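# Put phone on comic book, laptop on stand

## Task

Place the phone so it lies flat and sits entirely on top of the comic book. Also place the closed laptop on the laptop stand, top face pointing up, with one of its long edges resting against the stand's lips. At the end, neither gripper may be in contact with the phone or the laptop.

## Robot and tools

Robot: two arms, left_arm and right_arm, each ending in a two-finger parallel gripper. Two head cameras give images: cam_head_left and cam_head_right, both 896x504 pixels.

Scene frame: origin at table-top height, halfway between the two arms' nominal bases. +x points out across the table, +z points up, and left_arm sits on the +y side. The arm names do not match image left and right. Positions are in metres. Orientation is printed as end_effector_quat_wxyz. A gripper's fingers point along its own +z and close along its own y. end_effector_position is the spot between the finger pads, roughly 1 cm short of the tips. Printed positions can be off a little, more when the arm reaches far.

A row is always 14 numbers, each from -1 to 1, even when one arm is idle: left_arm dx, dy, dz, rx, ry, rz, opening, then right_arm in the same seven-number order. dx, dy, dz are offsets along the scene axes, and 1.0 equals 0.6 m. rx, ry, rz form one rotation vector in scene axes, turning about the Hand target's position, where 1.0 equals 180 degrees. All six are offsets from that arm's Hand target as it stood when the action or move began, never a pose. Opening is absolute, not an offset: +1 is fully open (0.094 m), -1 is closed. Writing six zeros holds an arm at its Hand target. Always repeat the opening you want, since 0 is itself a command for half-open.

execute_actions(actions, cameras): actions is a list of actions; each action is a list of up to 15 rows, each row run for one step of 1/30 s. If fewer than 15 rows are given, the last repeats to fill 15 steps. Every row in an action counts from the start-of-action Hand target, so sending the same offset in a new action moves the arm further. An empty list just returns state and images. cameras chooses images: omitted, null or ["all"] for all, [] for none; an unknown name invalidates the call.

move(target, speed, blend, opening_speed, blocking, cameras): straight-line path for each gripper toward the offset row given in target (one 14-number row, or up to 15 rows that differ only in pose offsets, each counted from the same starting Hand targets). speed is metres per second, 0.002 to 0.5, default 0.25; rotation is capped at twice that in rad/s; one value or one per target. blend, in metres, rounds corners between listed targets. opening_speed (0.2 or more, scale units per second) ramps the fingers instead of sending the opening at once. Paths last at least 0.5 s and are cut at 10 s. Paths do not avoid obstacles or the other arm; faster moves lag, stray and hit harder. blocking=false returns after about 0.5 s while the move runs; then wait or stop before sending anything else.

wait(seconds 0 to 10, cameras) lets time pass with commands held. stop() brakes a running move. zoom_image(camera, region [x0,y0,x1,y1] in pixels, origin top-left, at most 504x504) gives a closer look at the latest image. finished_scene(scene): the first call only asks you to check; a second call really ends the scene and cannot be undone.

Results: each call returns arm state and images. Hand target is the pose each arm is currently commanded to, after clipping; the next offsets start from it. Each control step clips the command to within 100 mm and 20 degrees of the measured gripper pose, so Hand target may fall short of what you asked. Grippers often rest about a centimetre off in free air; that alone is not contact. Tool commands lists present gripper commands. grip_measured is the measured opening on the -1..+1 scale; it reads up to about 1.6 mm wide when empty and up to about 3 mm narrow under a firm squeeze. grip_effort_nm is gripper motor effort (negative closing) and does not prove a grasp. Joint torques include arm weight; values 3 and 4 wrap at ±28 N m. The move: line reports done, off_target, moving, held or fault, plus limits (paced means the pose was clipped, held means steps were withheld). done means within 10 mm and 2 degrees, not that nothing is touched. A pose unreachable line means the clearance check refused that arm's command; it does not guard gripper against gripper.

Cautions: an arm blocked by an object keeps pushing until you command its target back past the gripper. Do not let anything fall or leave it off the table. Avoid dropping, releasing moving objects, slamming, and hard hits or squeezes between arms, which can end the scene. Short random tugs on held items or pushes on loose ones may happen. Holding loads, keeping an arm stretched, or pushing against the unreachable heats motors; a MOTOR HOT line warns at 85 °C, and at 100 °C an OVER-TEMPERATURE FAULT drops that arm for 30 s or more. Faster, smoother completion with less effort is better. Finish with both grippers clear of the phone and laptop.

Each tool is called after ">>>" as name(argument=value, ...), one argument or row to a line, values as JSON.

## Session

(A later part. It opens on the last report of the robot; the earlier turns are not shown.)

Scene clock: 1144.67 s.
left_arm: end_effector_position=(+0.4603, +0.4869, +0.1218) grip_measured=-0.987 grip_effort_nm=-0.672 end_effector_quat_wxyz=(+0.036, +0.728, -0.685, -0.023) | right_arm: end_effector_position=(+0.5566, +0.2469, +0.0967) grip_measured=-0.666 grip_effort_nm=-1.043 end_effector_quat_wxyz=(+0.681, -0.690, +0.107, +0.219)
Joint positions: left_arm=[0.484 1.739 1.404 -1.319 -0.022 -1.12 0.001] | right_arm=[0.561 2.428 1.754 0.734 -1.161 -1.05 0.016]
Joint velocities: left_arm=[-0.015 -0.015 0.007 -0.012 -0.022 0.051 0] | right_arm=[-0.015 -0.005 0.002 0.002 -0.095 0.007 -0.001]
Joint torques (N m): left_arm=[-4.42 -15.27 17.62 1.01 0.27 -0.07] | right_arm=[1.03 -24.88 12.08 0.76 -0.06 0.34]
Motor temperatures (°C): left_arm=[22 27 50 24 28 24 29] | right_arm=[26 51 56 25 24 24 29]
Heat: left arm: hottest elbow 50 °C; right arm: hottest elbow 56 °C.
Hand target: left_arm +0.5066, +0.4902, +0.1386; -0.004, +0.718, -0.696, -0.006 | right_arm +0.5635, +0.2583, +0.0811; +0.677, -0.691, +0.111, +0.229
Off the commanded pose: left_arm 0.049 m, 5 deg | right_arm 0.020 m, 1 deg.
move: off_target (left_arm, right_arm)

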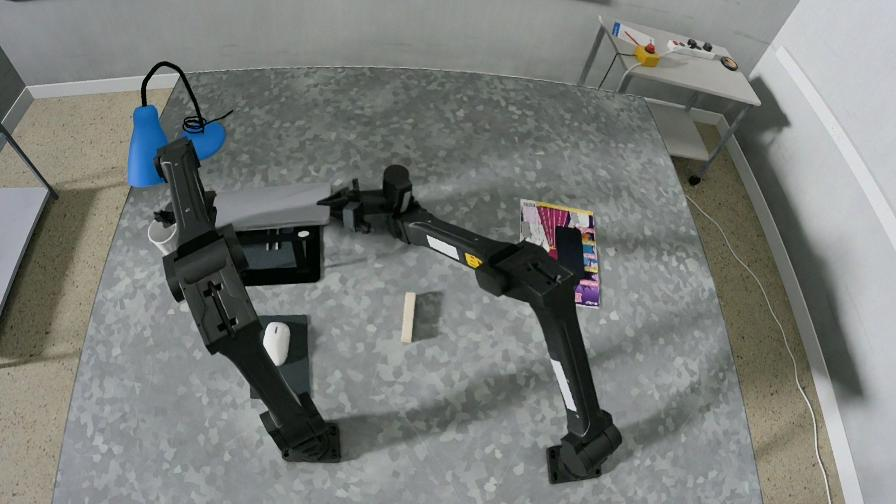

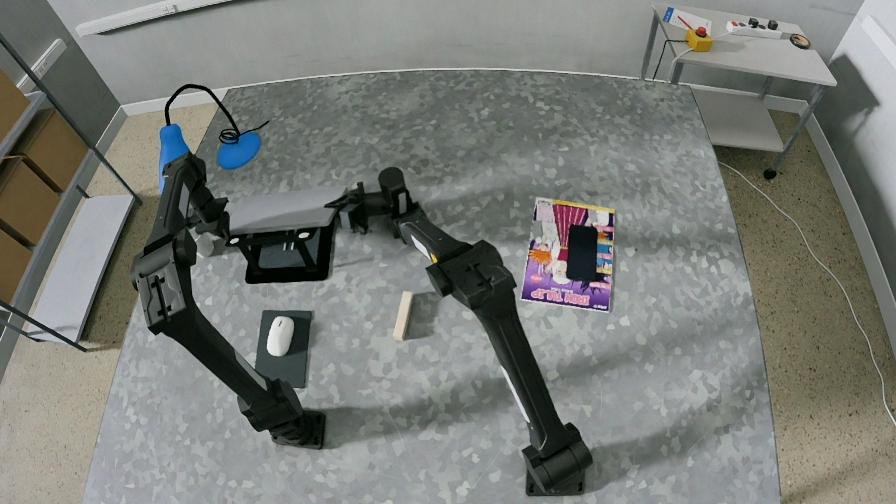

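>>> move(
  target=[
    [-0.08, 0, 0, 0, 0, 0, -1, 0, 0, 0, 0, 0, 0, -0.9],
    [-0.16, 0, 0.02, 0, 0, 0, -1, 0, 0, 0, 0, 0, 0, -0.9],
    [-0.2, 0, 0.2, 0, 0, 0, -1, 0, 0, 0, 0, 0, 0, -0.9],
    [-0.3, 0, 0.25, 0, 0, 0, -1, 0, 0, 0, 0, 0, 0, -0.9],
  ],
  speed=0.1,
)

>>> zoom_image(
  camera="cam_head_right",
  region=[190, 180, 390, 310],
)

>>> zoom_image(
  camera="cam_head_left",
  region=[150, 170, 350, 300],
)

Scene clock: 1154.13 s.
left_arm: end_effector_position=(+0.3260, +0.4879, +0.2686) grip_measured=-0.987 grip_effort_nm=-0.667 end_effector_quat_wxyz=(+0.018, +0.717, -0.696, -0.012) | right_arm: end_effector_position=(+0.5566, +0.2469, +0.0967) grip_measured=-0.666 grip_effort_nm=-1.043 end_effector_quat_wxyz=(+0.681, -0.690, +0.108, +0.220)
Joint positions: left_arm=[0.66 1.363 1.36 -1.607 -0.019 -0.912 0.001] | right_arm=[0.561 2.428 1.754 0.734 -1.161 -1.049 0.016]
Joint velocities: left_arm=[-0.005 -0.005 -0.002 -0.007 -0.051 0.037 0] | right_arm=[-0.015 0.005 -0.007 -0.007 -0.037 0.051 0]
Joint torques (N m): left_arm=[-0.09 -13.16 13.56 -0.28 0.08 0.08] | right_arm=[1.03 -24.82 12.11 0.76 -0.06 0.33]
Motor temperatures (°C): left_arm=[22 27 49 24 27 24 29] | right_arm=[26 52 58 25 24 23 29]
Heat: left arm: hottest elbow 49 °C; right arm: hottest elbow 58 °C.
Hand target: left_arm +0.3271, +0.4946, +0.2887; -0.004, +0.719, -0.695, -0.007 | right_arm +0.5635, +0.2583, +0.0811; +0.677, -0.690, +0.111, +0.229
Off the commanded pose: left_arm 0.020 m, 3 deg | right_arm 0.021 m, 1 deg.
move: off_target (left_arm, right_arm)

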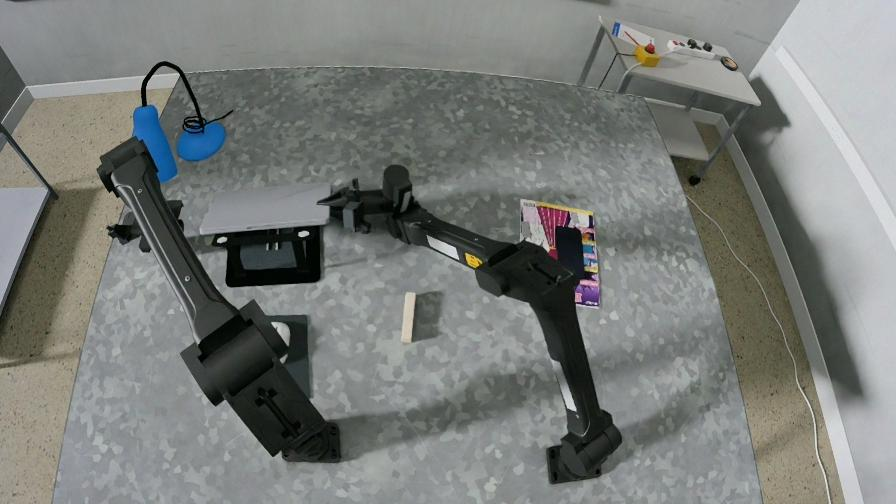

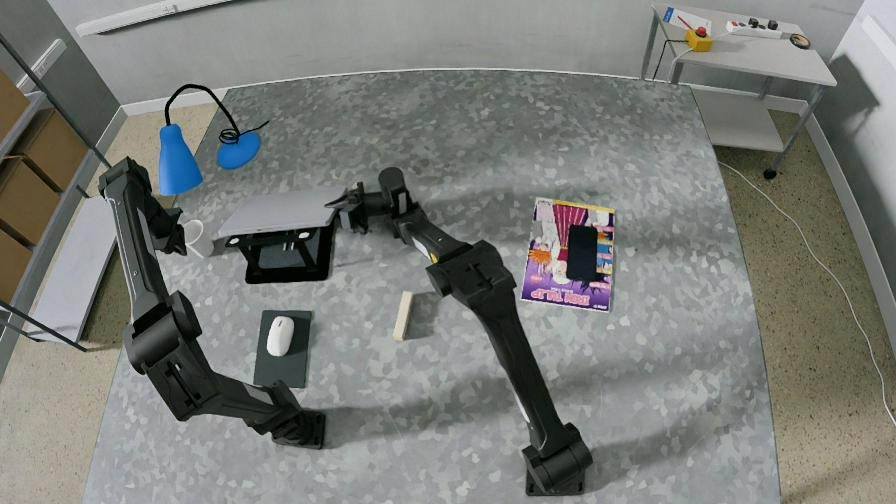

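Scaled by 2.520.

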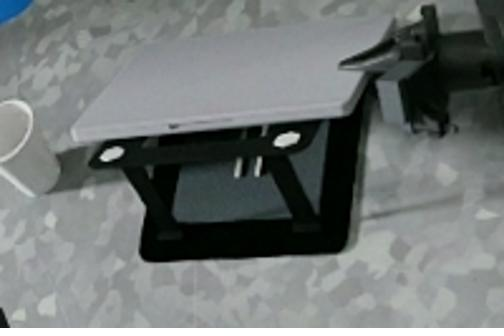

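Scaled by 2.520.

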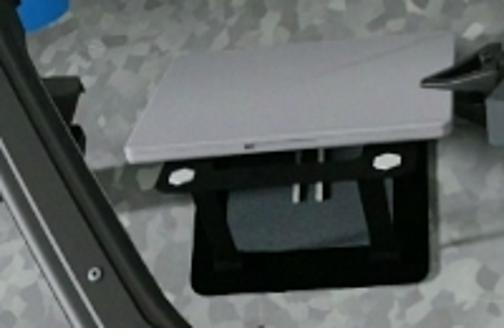

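>>> move(
  target=[0, 0, 0, 0, 0, 0, -1, 0.025, 0, -0.014, 0, 0, -0.025, -0.9],
  speed=0.05,
)

>>> zoom_image(
  camera="cam_head_right",
  region=[190, 180, 390, 310],
)

>>> zoom_image(
  camera="cam_head_left",
  region=[150, 170, 350, 300],
)

Scene clock: 1163.80 s.
left_arm: end_effector_position=(+0.3260, +0.4879, +0.2686) grip_measured=-0.987 grip_effort_nm=-0.667 end_effector_quat_wxyz=(+0.018, +0.717, -0.697, -0.012) | right_arm: end_effector_position=(+0.5617, +0.2476, +0.0967) grip_measured=-0.666 grip_effort_nm=-1.043 end_effector_quat_wxyz=(+0.685, -0.688, +0.118, +0.210)
Joint positions: left_arm=[0.66 1.363 1.36 -1.607 -0.019 -0.911 0.001] | right_arm=[0.561 2.429 1.754 0.734 -1.131 -1.049 0.016]
Joint velocities: left_arm=[-0.015 -0.015 0.007 -0.007 -0.007 -0.007 -0.001] | right_arm=[-0.024 -0.005 -0.002 0.007 -0.007 0.066 0.001]
Joint torques (N m): left_arm=[-1.32 -12.81 13.67 -0.2 0.05 0.1] | right_arm=[0.73 -24.12 11.82 0.94 1.43 0.25]
Motor temperatures (°C): left_arm=[22 27 48 24 27 24 29] | right_arm=[26 53 58 25 24 23 29]
Heat: left arm: hottest elbow 48 °C; right arm: hottest elbow 58 °C.
Hand target: left_arm +0.3271, +0.4946, +0.2887; -0.004, +0.718, -0.695, -0.007 | right_arm +0.5783, +0.2583, +0.0727; +0.685, -0.686, +0.138, +0.202
Off the commanded pose: left_arm 0.021 m, 3 deg | right_arm 0.031 m, 2 deg.
move: off_target (left_arm, right_arm)

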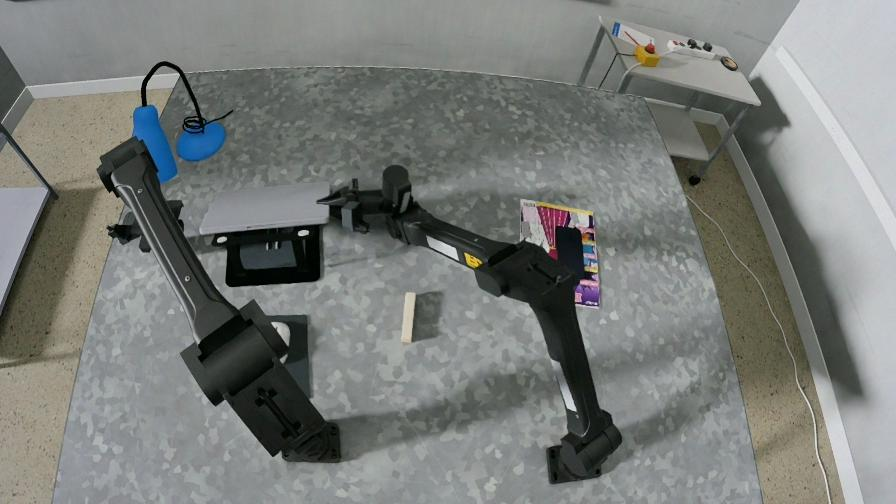

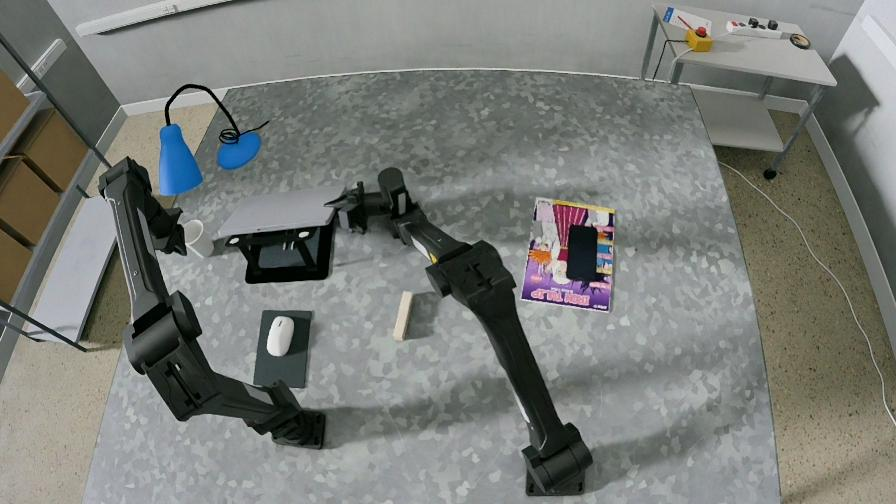

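Scaled by 2.520.

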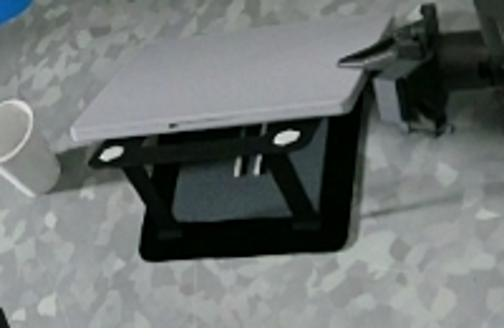

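Scaled by 2.520.

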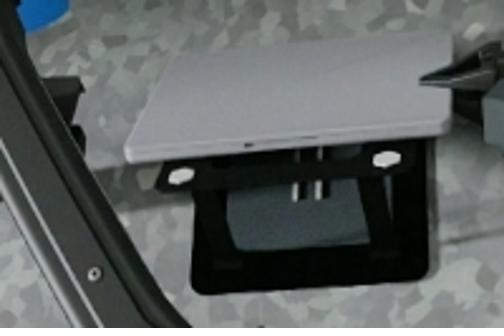

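>>> zoom_image(
  camera="cam_head_left",
  region=[200, 165, 340, 255],
)

>>> zoom_image(
  camera="cam_head_right",
  region=[215, 165, 355, 255],
)

Scaled by 3.600.

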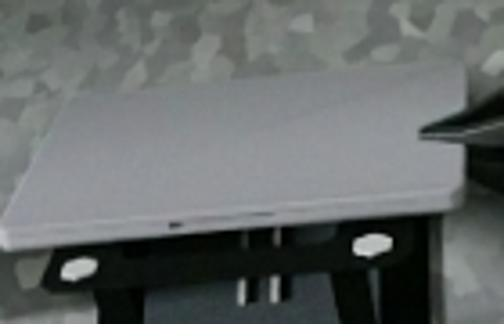

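Scaled by 3.600.

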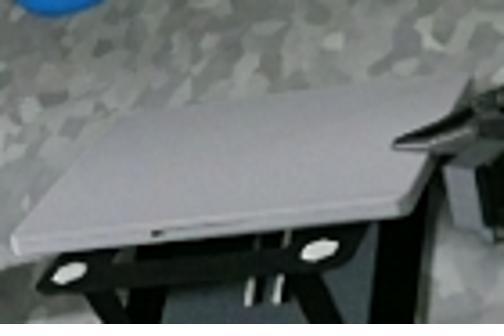

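>>> move(
  target=[0, 0, 0, 0, 0, 0, -1, -0.024, -0.018, 0.033, 0, 0, 0.01, -0.9],
  speed=0.04,
  cameras=[],
)

>>> move(
  target=[0, 0, 0, 0, 0, 0, -1, 0, 0, 0, 0, 0, 0, -0.35],
  speed=0.04,
  opening_speed=0.2,
)

>>> zoom_image(
  camera="cam_head_left",
  region=[200, 165, 340, 255],
)

Scene clock: 1175.97 s.
left_arm: end_effector_position=(+0.3261, +0.4878, +0.2686) grip_measured=-0.987 grip_effort_nm=-0.667 end_effector_quat_wxyz=(+0.018, +0.717, -0.697, -0.011) | right_arm: end_effector_position=(+0.5605, +0.2475, +0.0967) grip_measured=-0.666 grip_effort_nm=-1.038 end_effector_quat_wxyz=(+0.684, -0.689, +0.116, +0.212)
Joint positions: left_arm=[0.66 1.363 1.36 -1.607 -0.019 -0.911 0.001] | right_arm=[0.561 2.429 1.754 0.734 -1.138 -1.049 0.016]
Joint velocities: left_arm=[0.005 -0.005 -0.007 -0.007 0.007 0.007 0] | right_arm=[-0.005 0.005 0.007 -0.012 -0.037 0.037 -0.001]
Joint torques (N m): left_arm=[-0.85 -13.27 13.65 -0.1 0.04 0.11] | right_arm=[0.44 -28.45 8.23 0.95 0.45 0.3]
Motor temperatures (°C): left_arm=[22 27 48 24 27 24 29] | right_arm=[26 53 57 25 26 23 29]
Heat: left arm: hottest elbow 48 °C; right arm: hottest elbow 57 °C.
Hand target: left_arm +0.3271, +0.4946, +0.2887; -0.004, +0.719, -0.695, -0.007 | right_arm +0.5642, +0.2477, +0.0927; +0.682, -0.688, +0.127, +0.213
Off the commanded pose: left_arm 0.021 m, 3 deg | right_arm 0.005 m, 1 deg.
move: off_target (left_arm)
No camera images: "cameras" was empty.

Scene clock: 1179.00 s.
left_arm: end_effector_position=(+0.3261, +0.4878, +0.2686) grip_measured=-0.987 grip_effort_nm=-0.662 end_effector_quat_wxyz=(+0.018, +0.717, -0.697, -0.011) | right_arm: end_effector_position=(+0.5623, +0.2477, +0.0968) grip_measured=-0.352 grip_effort_nm=0.066 end_effector_quat_wxyz=(+0.685, -0.688, +0.120, +0.209)
Joint positions: left_arm=[0.66 1.363 1.36 -1.607 -0.019 -0.911 0.001] | right_arm=[0.561 2.429 1.754 0.734 -1.127 -1.047 0.03]
Joint velocities: left_arm=[-0.005 0.005 0.002 -0.012 -0.007 -0.007 0] | right_arm=[-0.005 -0.005 -0.002 0.007 -0.037 -0.022 0.001]
Joint torques (N m): left_arm=[-0.32 -12.98 13.75 -0.16 0.06 0.14] | right_arm=[0.38 -28.51 8.2 0.96 0.11 0.28]
Motor temperatures (°C): left_arm=[22 27 48 24 27 24 29] | right_arm=[26 53 57 25 26 23 29]
Heat: left arm: hottest elbow 48 °C; right arm: hottest elbow 57 °C.
Hand target: left_arm +0.3271, +0.4946, +0.2887; -0.004, +0.718, -0.696, -0.007 | right_arm +0.5642, +0.2477, +0.0927; +0.682, -0.688, +0.127, +0.213
Off the commanded pose: left_arm 0.021 m, 3 deg | right_arm 0.005 m, 1 deg.
move: off_target (left_arm)

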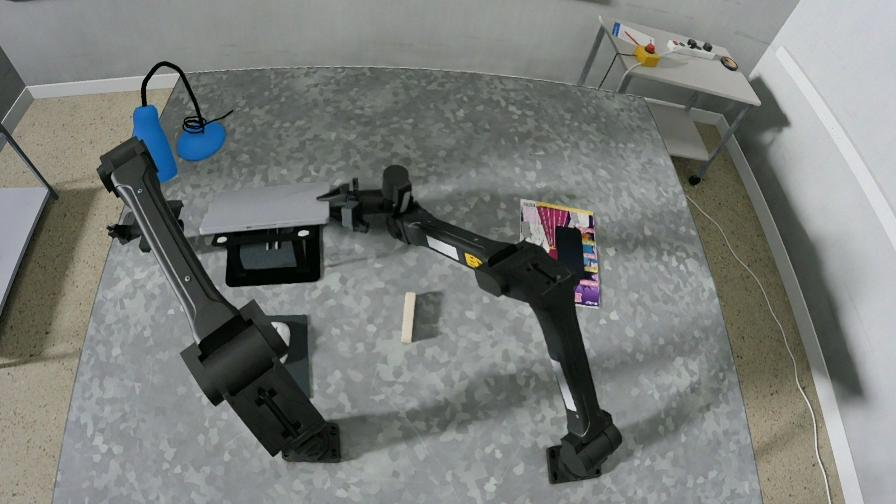

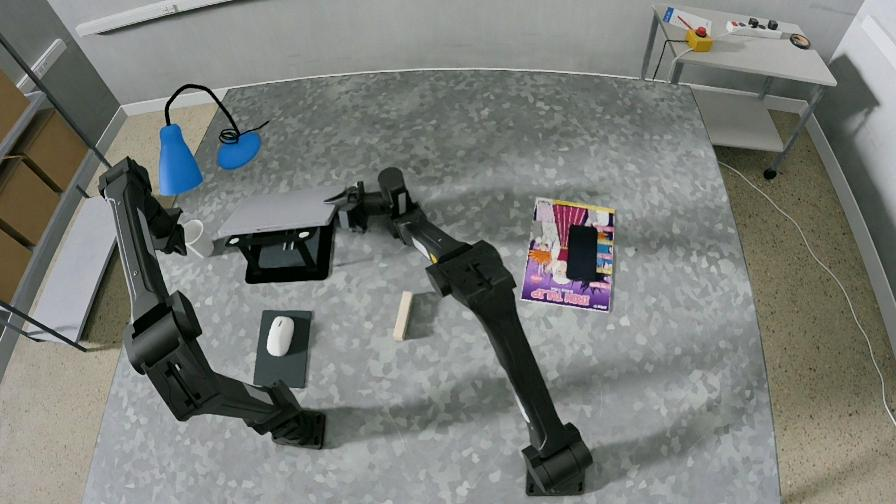

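Scaled by 3.600.

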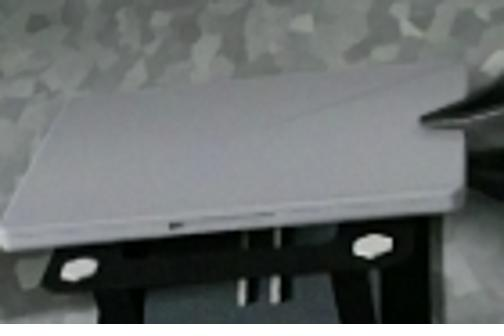

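>>> move(
  target=[0, 0, 0, 0, 0, 0, -1, 0.02, -0.2, 0.0, 0, 0, 0, -0.35],
  speed=0.08,
)

>>> zoom_image(
  camera="cam_head_left",
  region=[190, 160, 350, 300],
)

>>> zoom_image(
  camera="cam_head_right",
  region=[200, 160, 360, 300],
)

Scene clock: 1184.37 s.
left_arm: end_effector_position=(+0.3261, +0.4878, +0.2686) grip_measured=-0.987 grip_effort_nm=-0.667 end_effector_quat_wxyz=(+0.018, +0.717, -0.697, -0.011) | right_arm: end_effector_position=(+0.5751, +0.1327, +0.0823) grip_measured=-0.351 grip_effort_nm=0.042 end_effector_quat_wxyz=(+0.678, -0.690, +0.130, +0.218)
Joint positions: left_arm=[0.66 1.363 1.36 -1.607 -0.019 -0.911 0.001] | right_arm=[0.408 2.364 1.574 0.841 -1.281 -1.025 0.03]
Joint velocities: left_arm=[-0.005 -0.005 -0.012 -0.027 -0.051 -0.022 -0.001] | right_arm=[0.005 0.005 -0.012 -0.012 -0.007 -0.037 -0.001]
Joint torques (N m): left_arm=[0.32 -12.4 13.67 -0.09 0.05 0.1] | right_arm=[0.09 -29.27 6.01 1.59 -0.06 0.24]
Motor temperatures (°C): left_arm=[22 27 47 24 27 24 29] | right_arm=[26 54 56 25 25 23 29]
Heat: left arm: hottest elbow 47 °C; right arm: hottest elbow 56 °C.
Hand target: left_arm +0.3271, +0.4946, +0.2887; -0.004, +0.718, -0.696, -0.007 | right_arm +0.5747, +0.1275, +0.0932; +0.682, -0.688, +0.127, +0.213
Off the commanded pose: left_arm 0.021 m, 3 deg | right_arm 0.012 m, 1 deg.
move: off_target (left_arm, right_arm)

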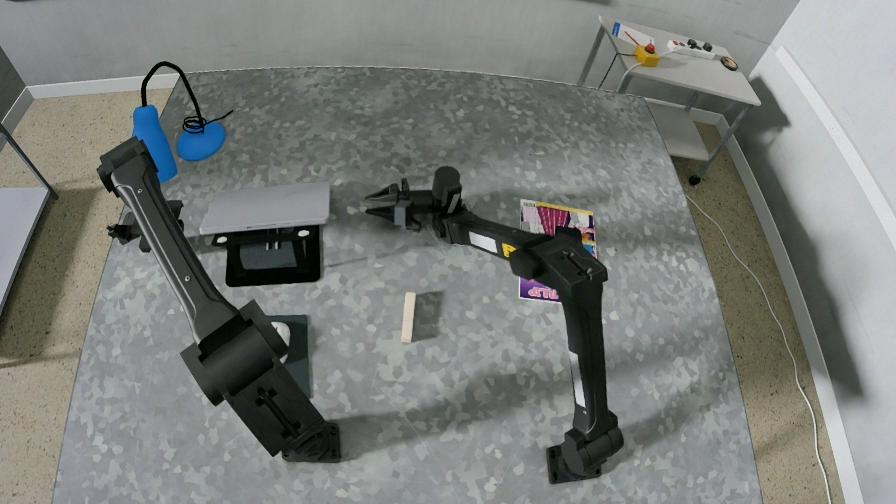

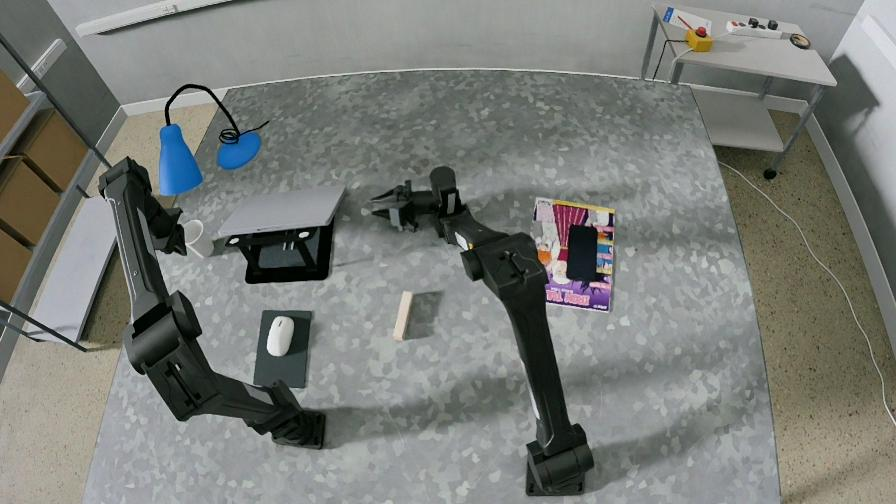

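Scaled by 3.150.

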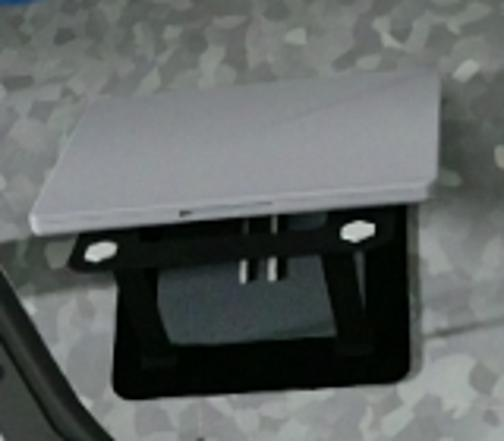

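Scaled by 3.150.

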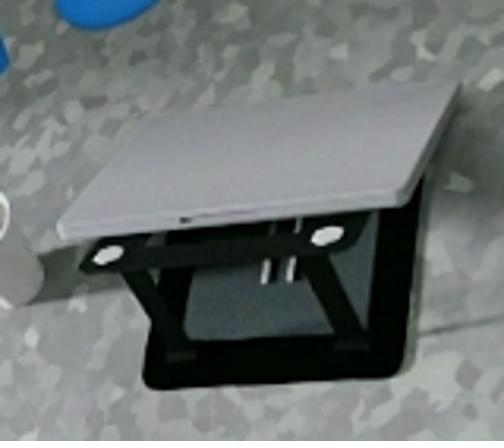

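>>> move(
  target=[-0.05, 0, 0.05, 0, 0, 0, -1, -0.1, -0.05, 0.2, 0, 0, 0, -0.35],
  speed=0.15,
)

>>> zoom_image(
  camera="cam_head_right",
  region=[500, 180, 640, 330],
)

>>> zoom_image(
  camera="cam_head_left",
  region=[190, 160, 350, 300],
)

Scene clock: 1191.00 s.
left_arm: end_effector_position=(+0.2945, +0.4863, +0.2897) grip_measured=-0.987 grip_effort_nm=-0.667 end_effector_quat_wxyz=(+0.022, +0.716, -0.697, -0.011) | right_arm: end_effector_position=(+0.5168, +0.1060, +0.2151) grip_measured=-0.351 grip_effort_nm=0.037 end_effector_quat_wxyz=(+0.684, -0.688, +0.120, +0.213)
Joint positions: left_arm=[0.713 1.304 1.36 -1.672 -0.019 -0.856 0.001] | right_arm=[0.406 2.017 1.343 0.767 -1.287 -1.008 0.03]
Joint velocities: left_arm=[0.005 -0.005 0.002 -0.002 0.007 -0.022 0] | right_arm=[-0.015 -0.015 -0.002 -0.017 -0.081 -0.051 0]
Joint torques (N m): left_arm=[0.03 -12.51 15.53 0.01 -0.01 0.11] | right_arm=[-0.15 -25 6.75 0.76 -0.02 0.17]
Motor temperatures (°C): left_arm=[22 27 47 24 27 24 29] | right_arm=[26 54 55 25 25 23 28]
Heat: left arm: hottest elbow 47 °C; right arm: hottest elbow 55 °C.
Hand target: left_arm +0.2972, +0.4954, +0.3186; -0.003, +0.718, -0.696, -0.007 | right_arm +0.5170, +0.0988, +0.2147; +0.682, -0.688, +0.127, +0.213
Off the commanded pose: left_arm 0.030 m, 3 deg | right_arm 0.009 m, 1 deg.
joint sent to its limit (left arm) — joint 4 (wrist pitch), lower limit. The joint targets still meet the commanded pose.
move: off_target (left_arm)

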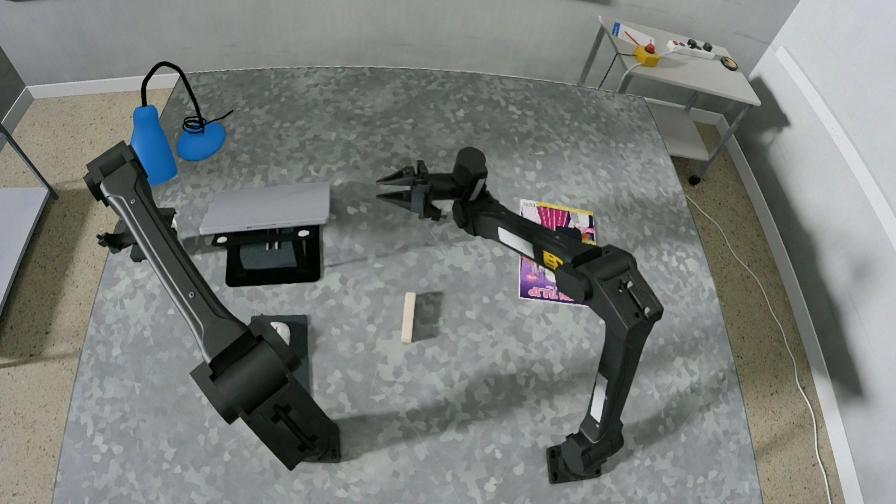

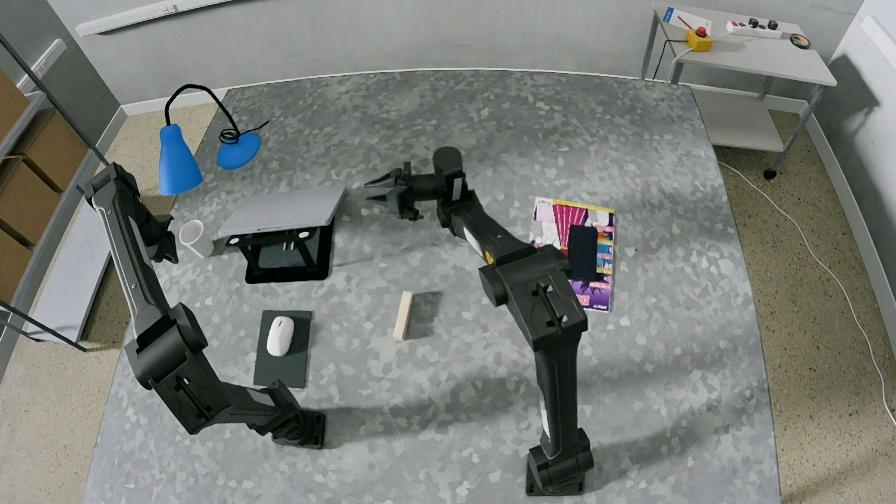

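Scaled by 3.360.

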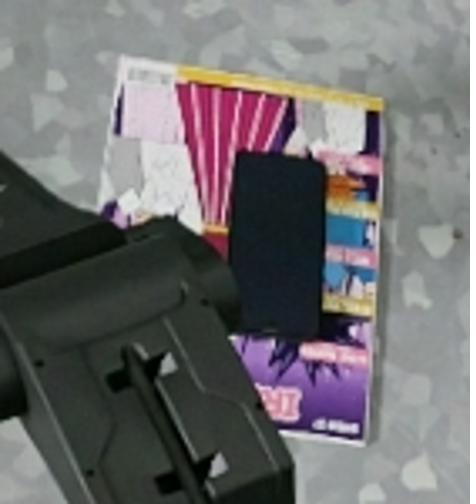

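Scaled by 3.150.

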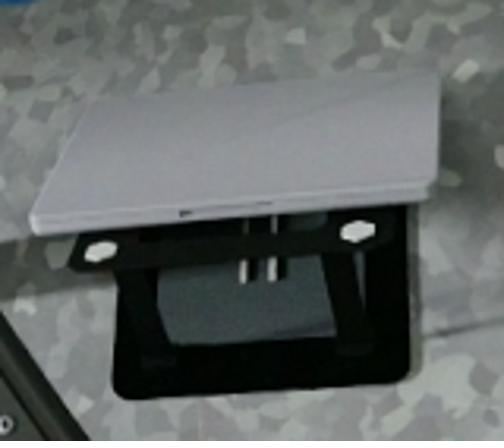

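>>> execute_actions(
  actions=[],
)

Scene clock: 1194.20 s.
left_arm: end_effector_position=(+0.2945, +0.4863, +0.2897) grip_measured=-0.987 grip_effort_nm=-0.667 end_effector_quat_wxyz=(+0.022, +0.716, -0.697, -0.011) | right_arm: end_effector_position=(+0.5168, +0.1060, +0.2150) grip_measured=-0.351 grip_effort_nm=0.042 end_effector_quat_wxyz=(+0.684, -0.688, +0.121, +0.213)
Joint positions: left_arm=[0.713 1.304 1.36 -1.672 -0.019 -0.856 0.001] | right_arm=[0.406 2.017 1.343 0.765 -1.287 -1.008 0.03]
Joint velocities: left_arm=[-0.024 -0.005 0.002 0.002 0.051 -0.081 -0.001] | right_arm=[-0.015 0.005 -0.002 -0.012 -0.022 0.037 -0.001]
Joint torques (N m): left_arm=[-0.15 -13.45 15.31 0.14 0.03 0.05] | right_arm=[-0.15 -24.53 6.75 0.77 -0.02 0.18]
Motor temperatures (°C): left_arm=[22 27 47 24 27 24 29] | right_arm=[26 53 54 25 25 23 28]
Heat: left arm: hottest elbow 47 °C; right arm: hottest elbow 54 °C.
Hand target: left_arm +0.2972, +0.4954, +0.3186; -0.003, +0.718, -0.696, -0.007 | right_arm +0.5170, +0.0988, +0.2147; +0.682, -0.688, +0.127, +0.213
Tool commands: left_gripper/opening=-1.0 right_gripper/opening=-0.35
Off the commanded pose: left_arm 0.030 m, 3 deg | right_arm 0.009 m, 1 deg.

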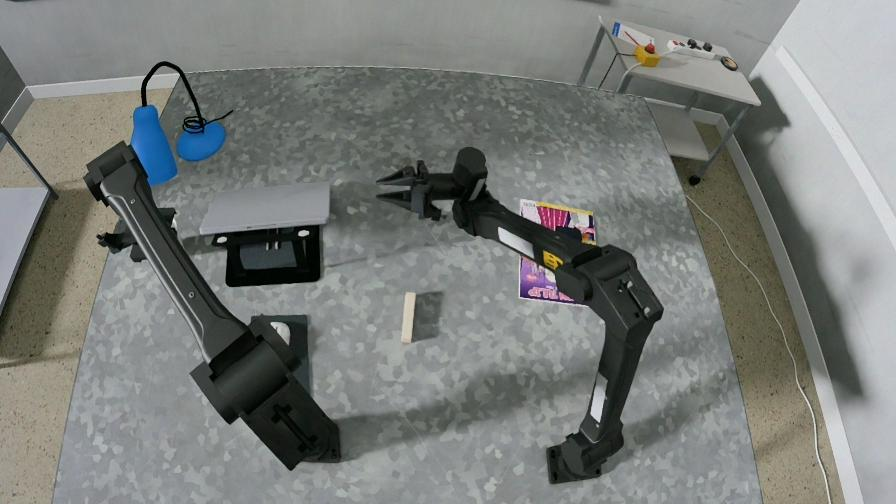

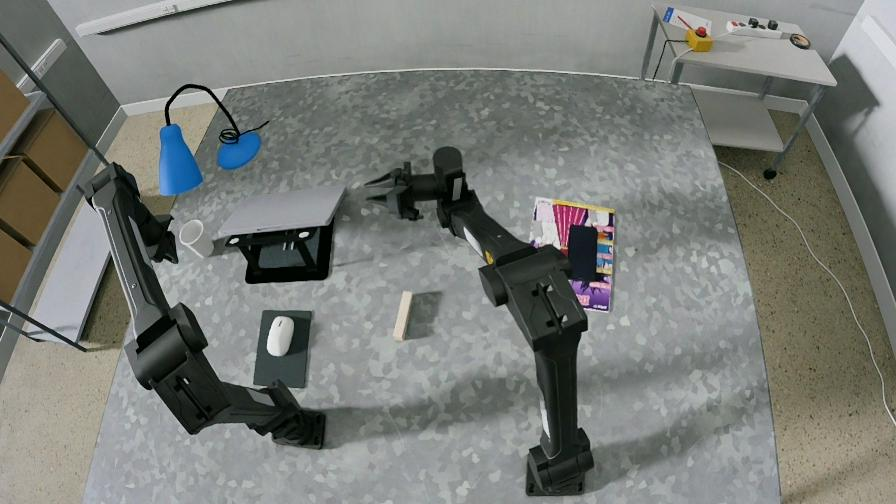

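>>> finished_scene(
  scene=2,
)

This call ended nothing. Check each condition of the task against the scene as it is now, look again where you are not sure, and mend what is not met. Then call finished_scene again.

>>> zoom_image(
  camera="cam_head_right",
  region=[180, 150, 380, 300],
)

>>> zoom_image(
  camera="cam_head_right",
  region=[500, 180, 650, 330],
)

Scaled by 2.520.

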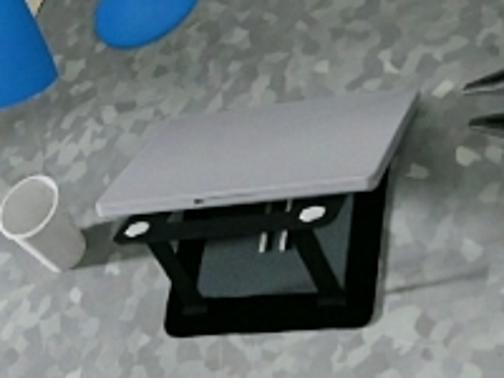

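Scaled by 3.360.

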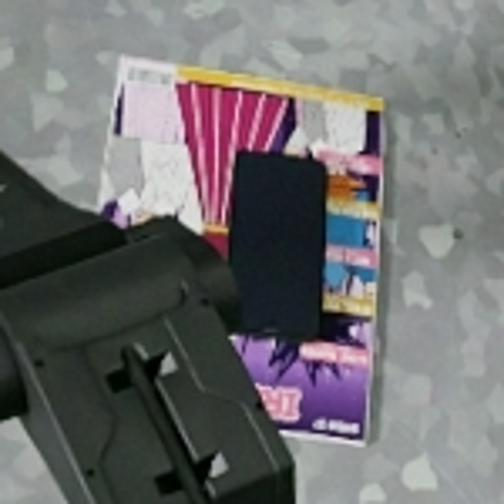

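>>> finished_scene(
  scene=2,
)

The scene is finished: the task was done.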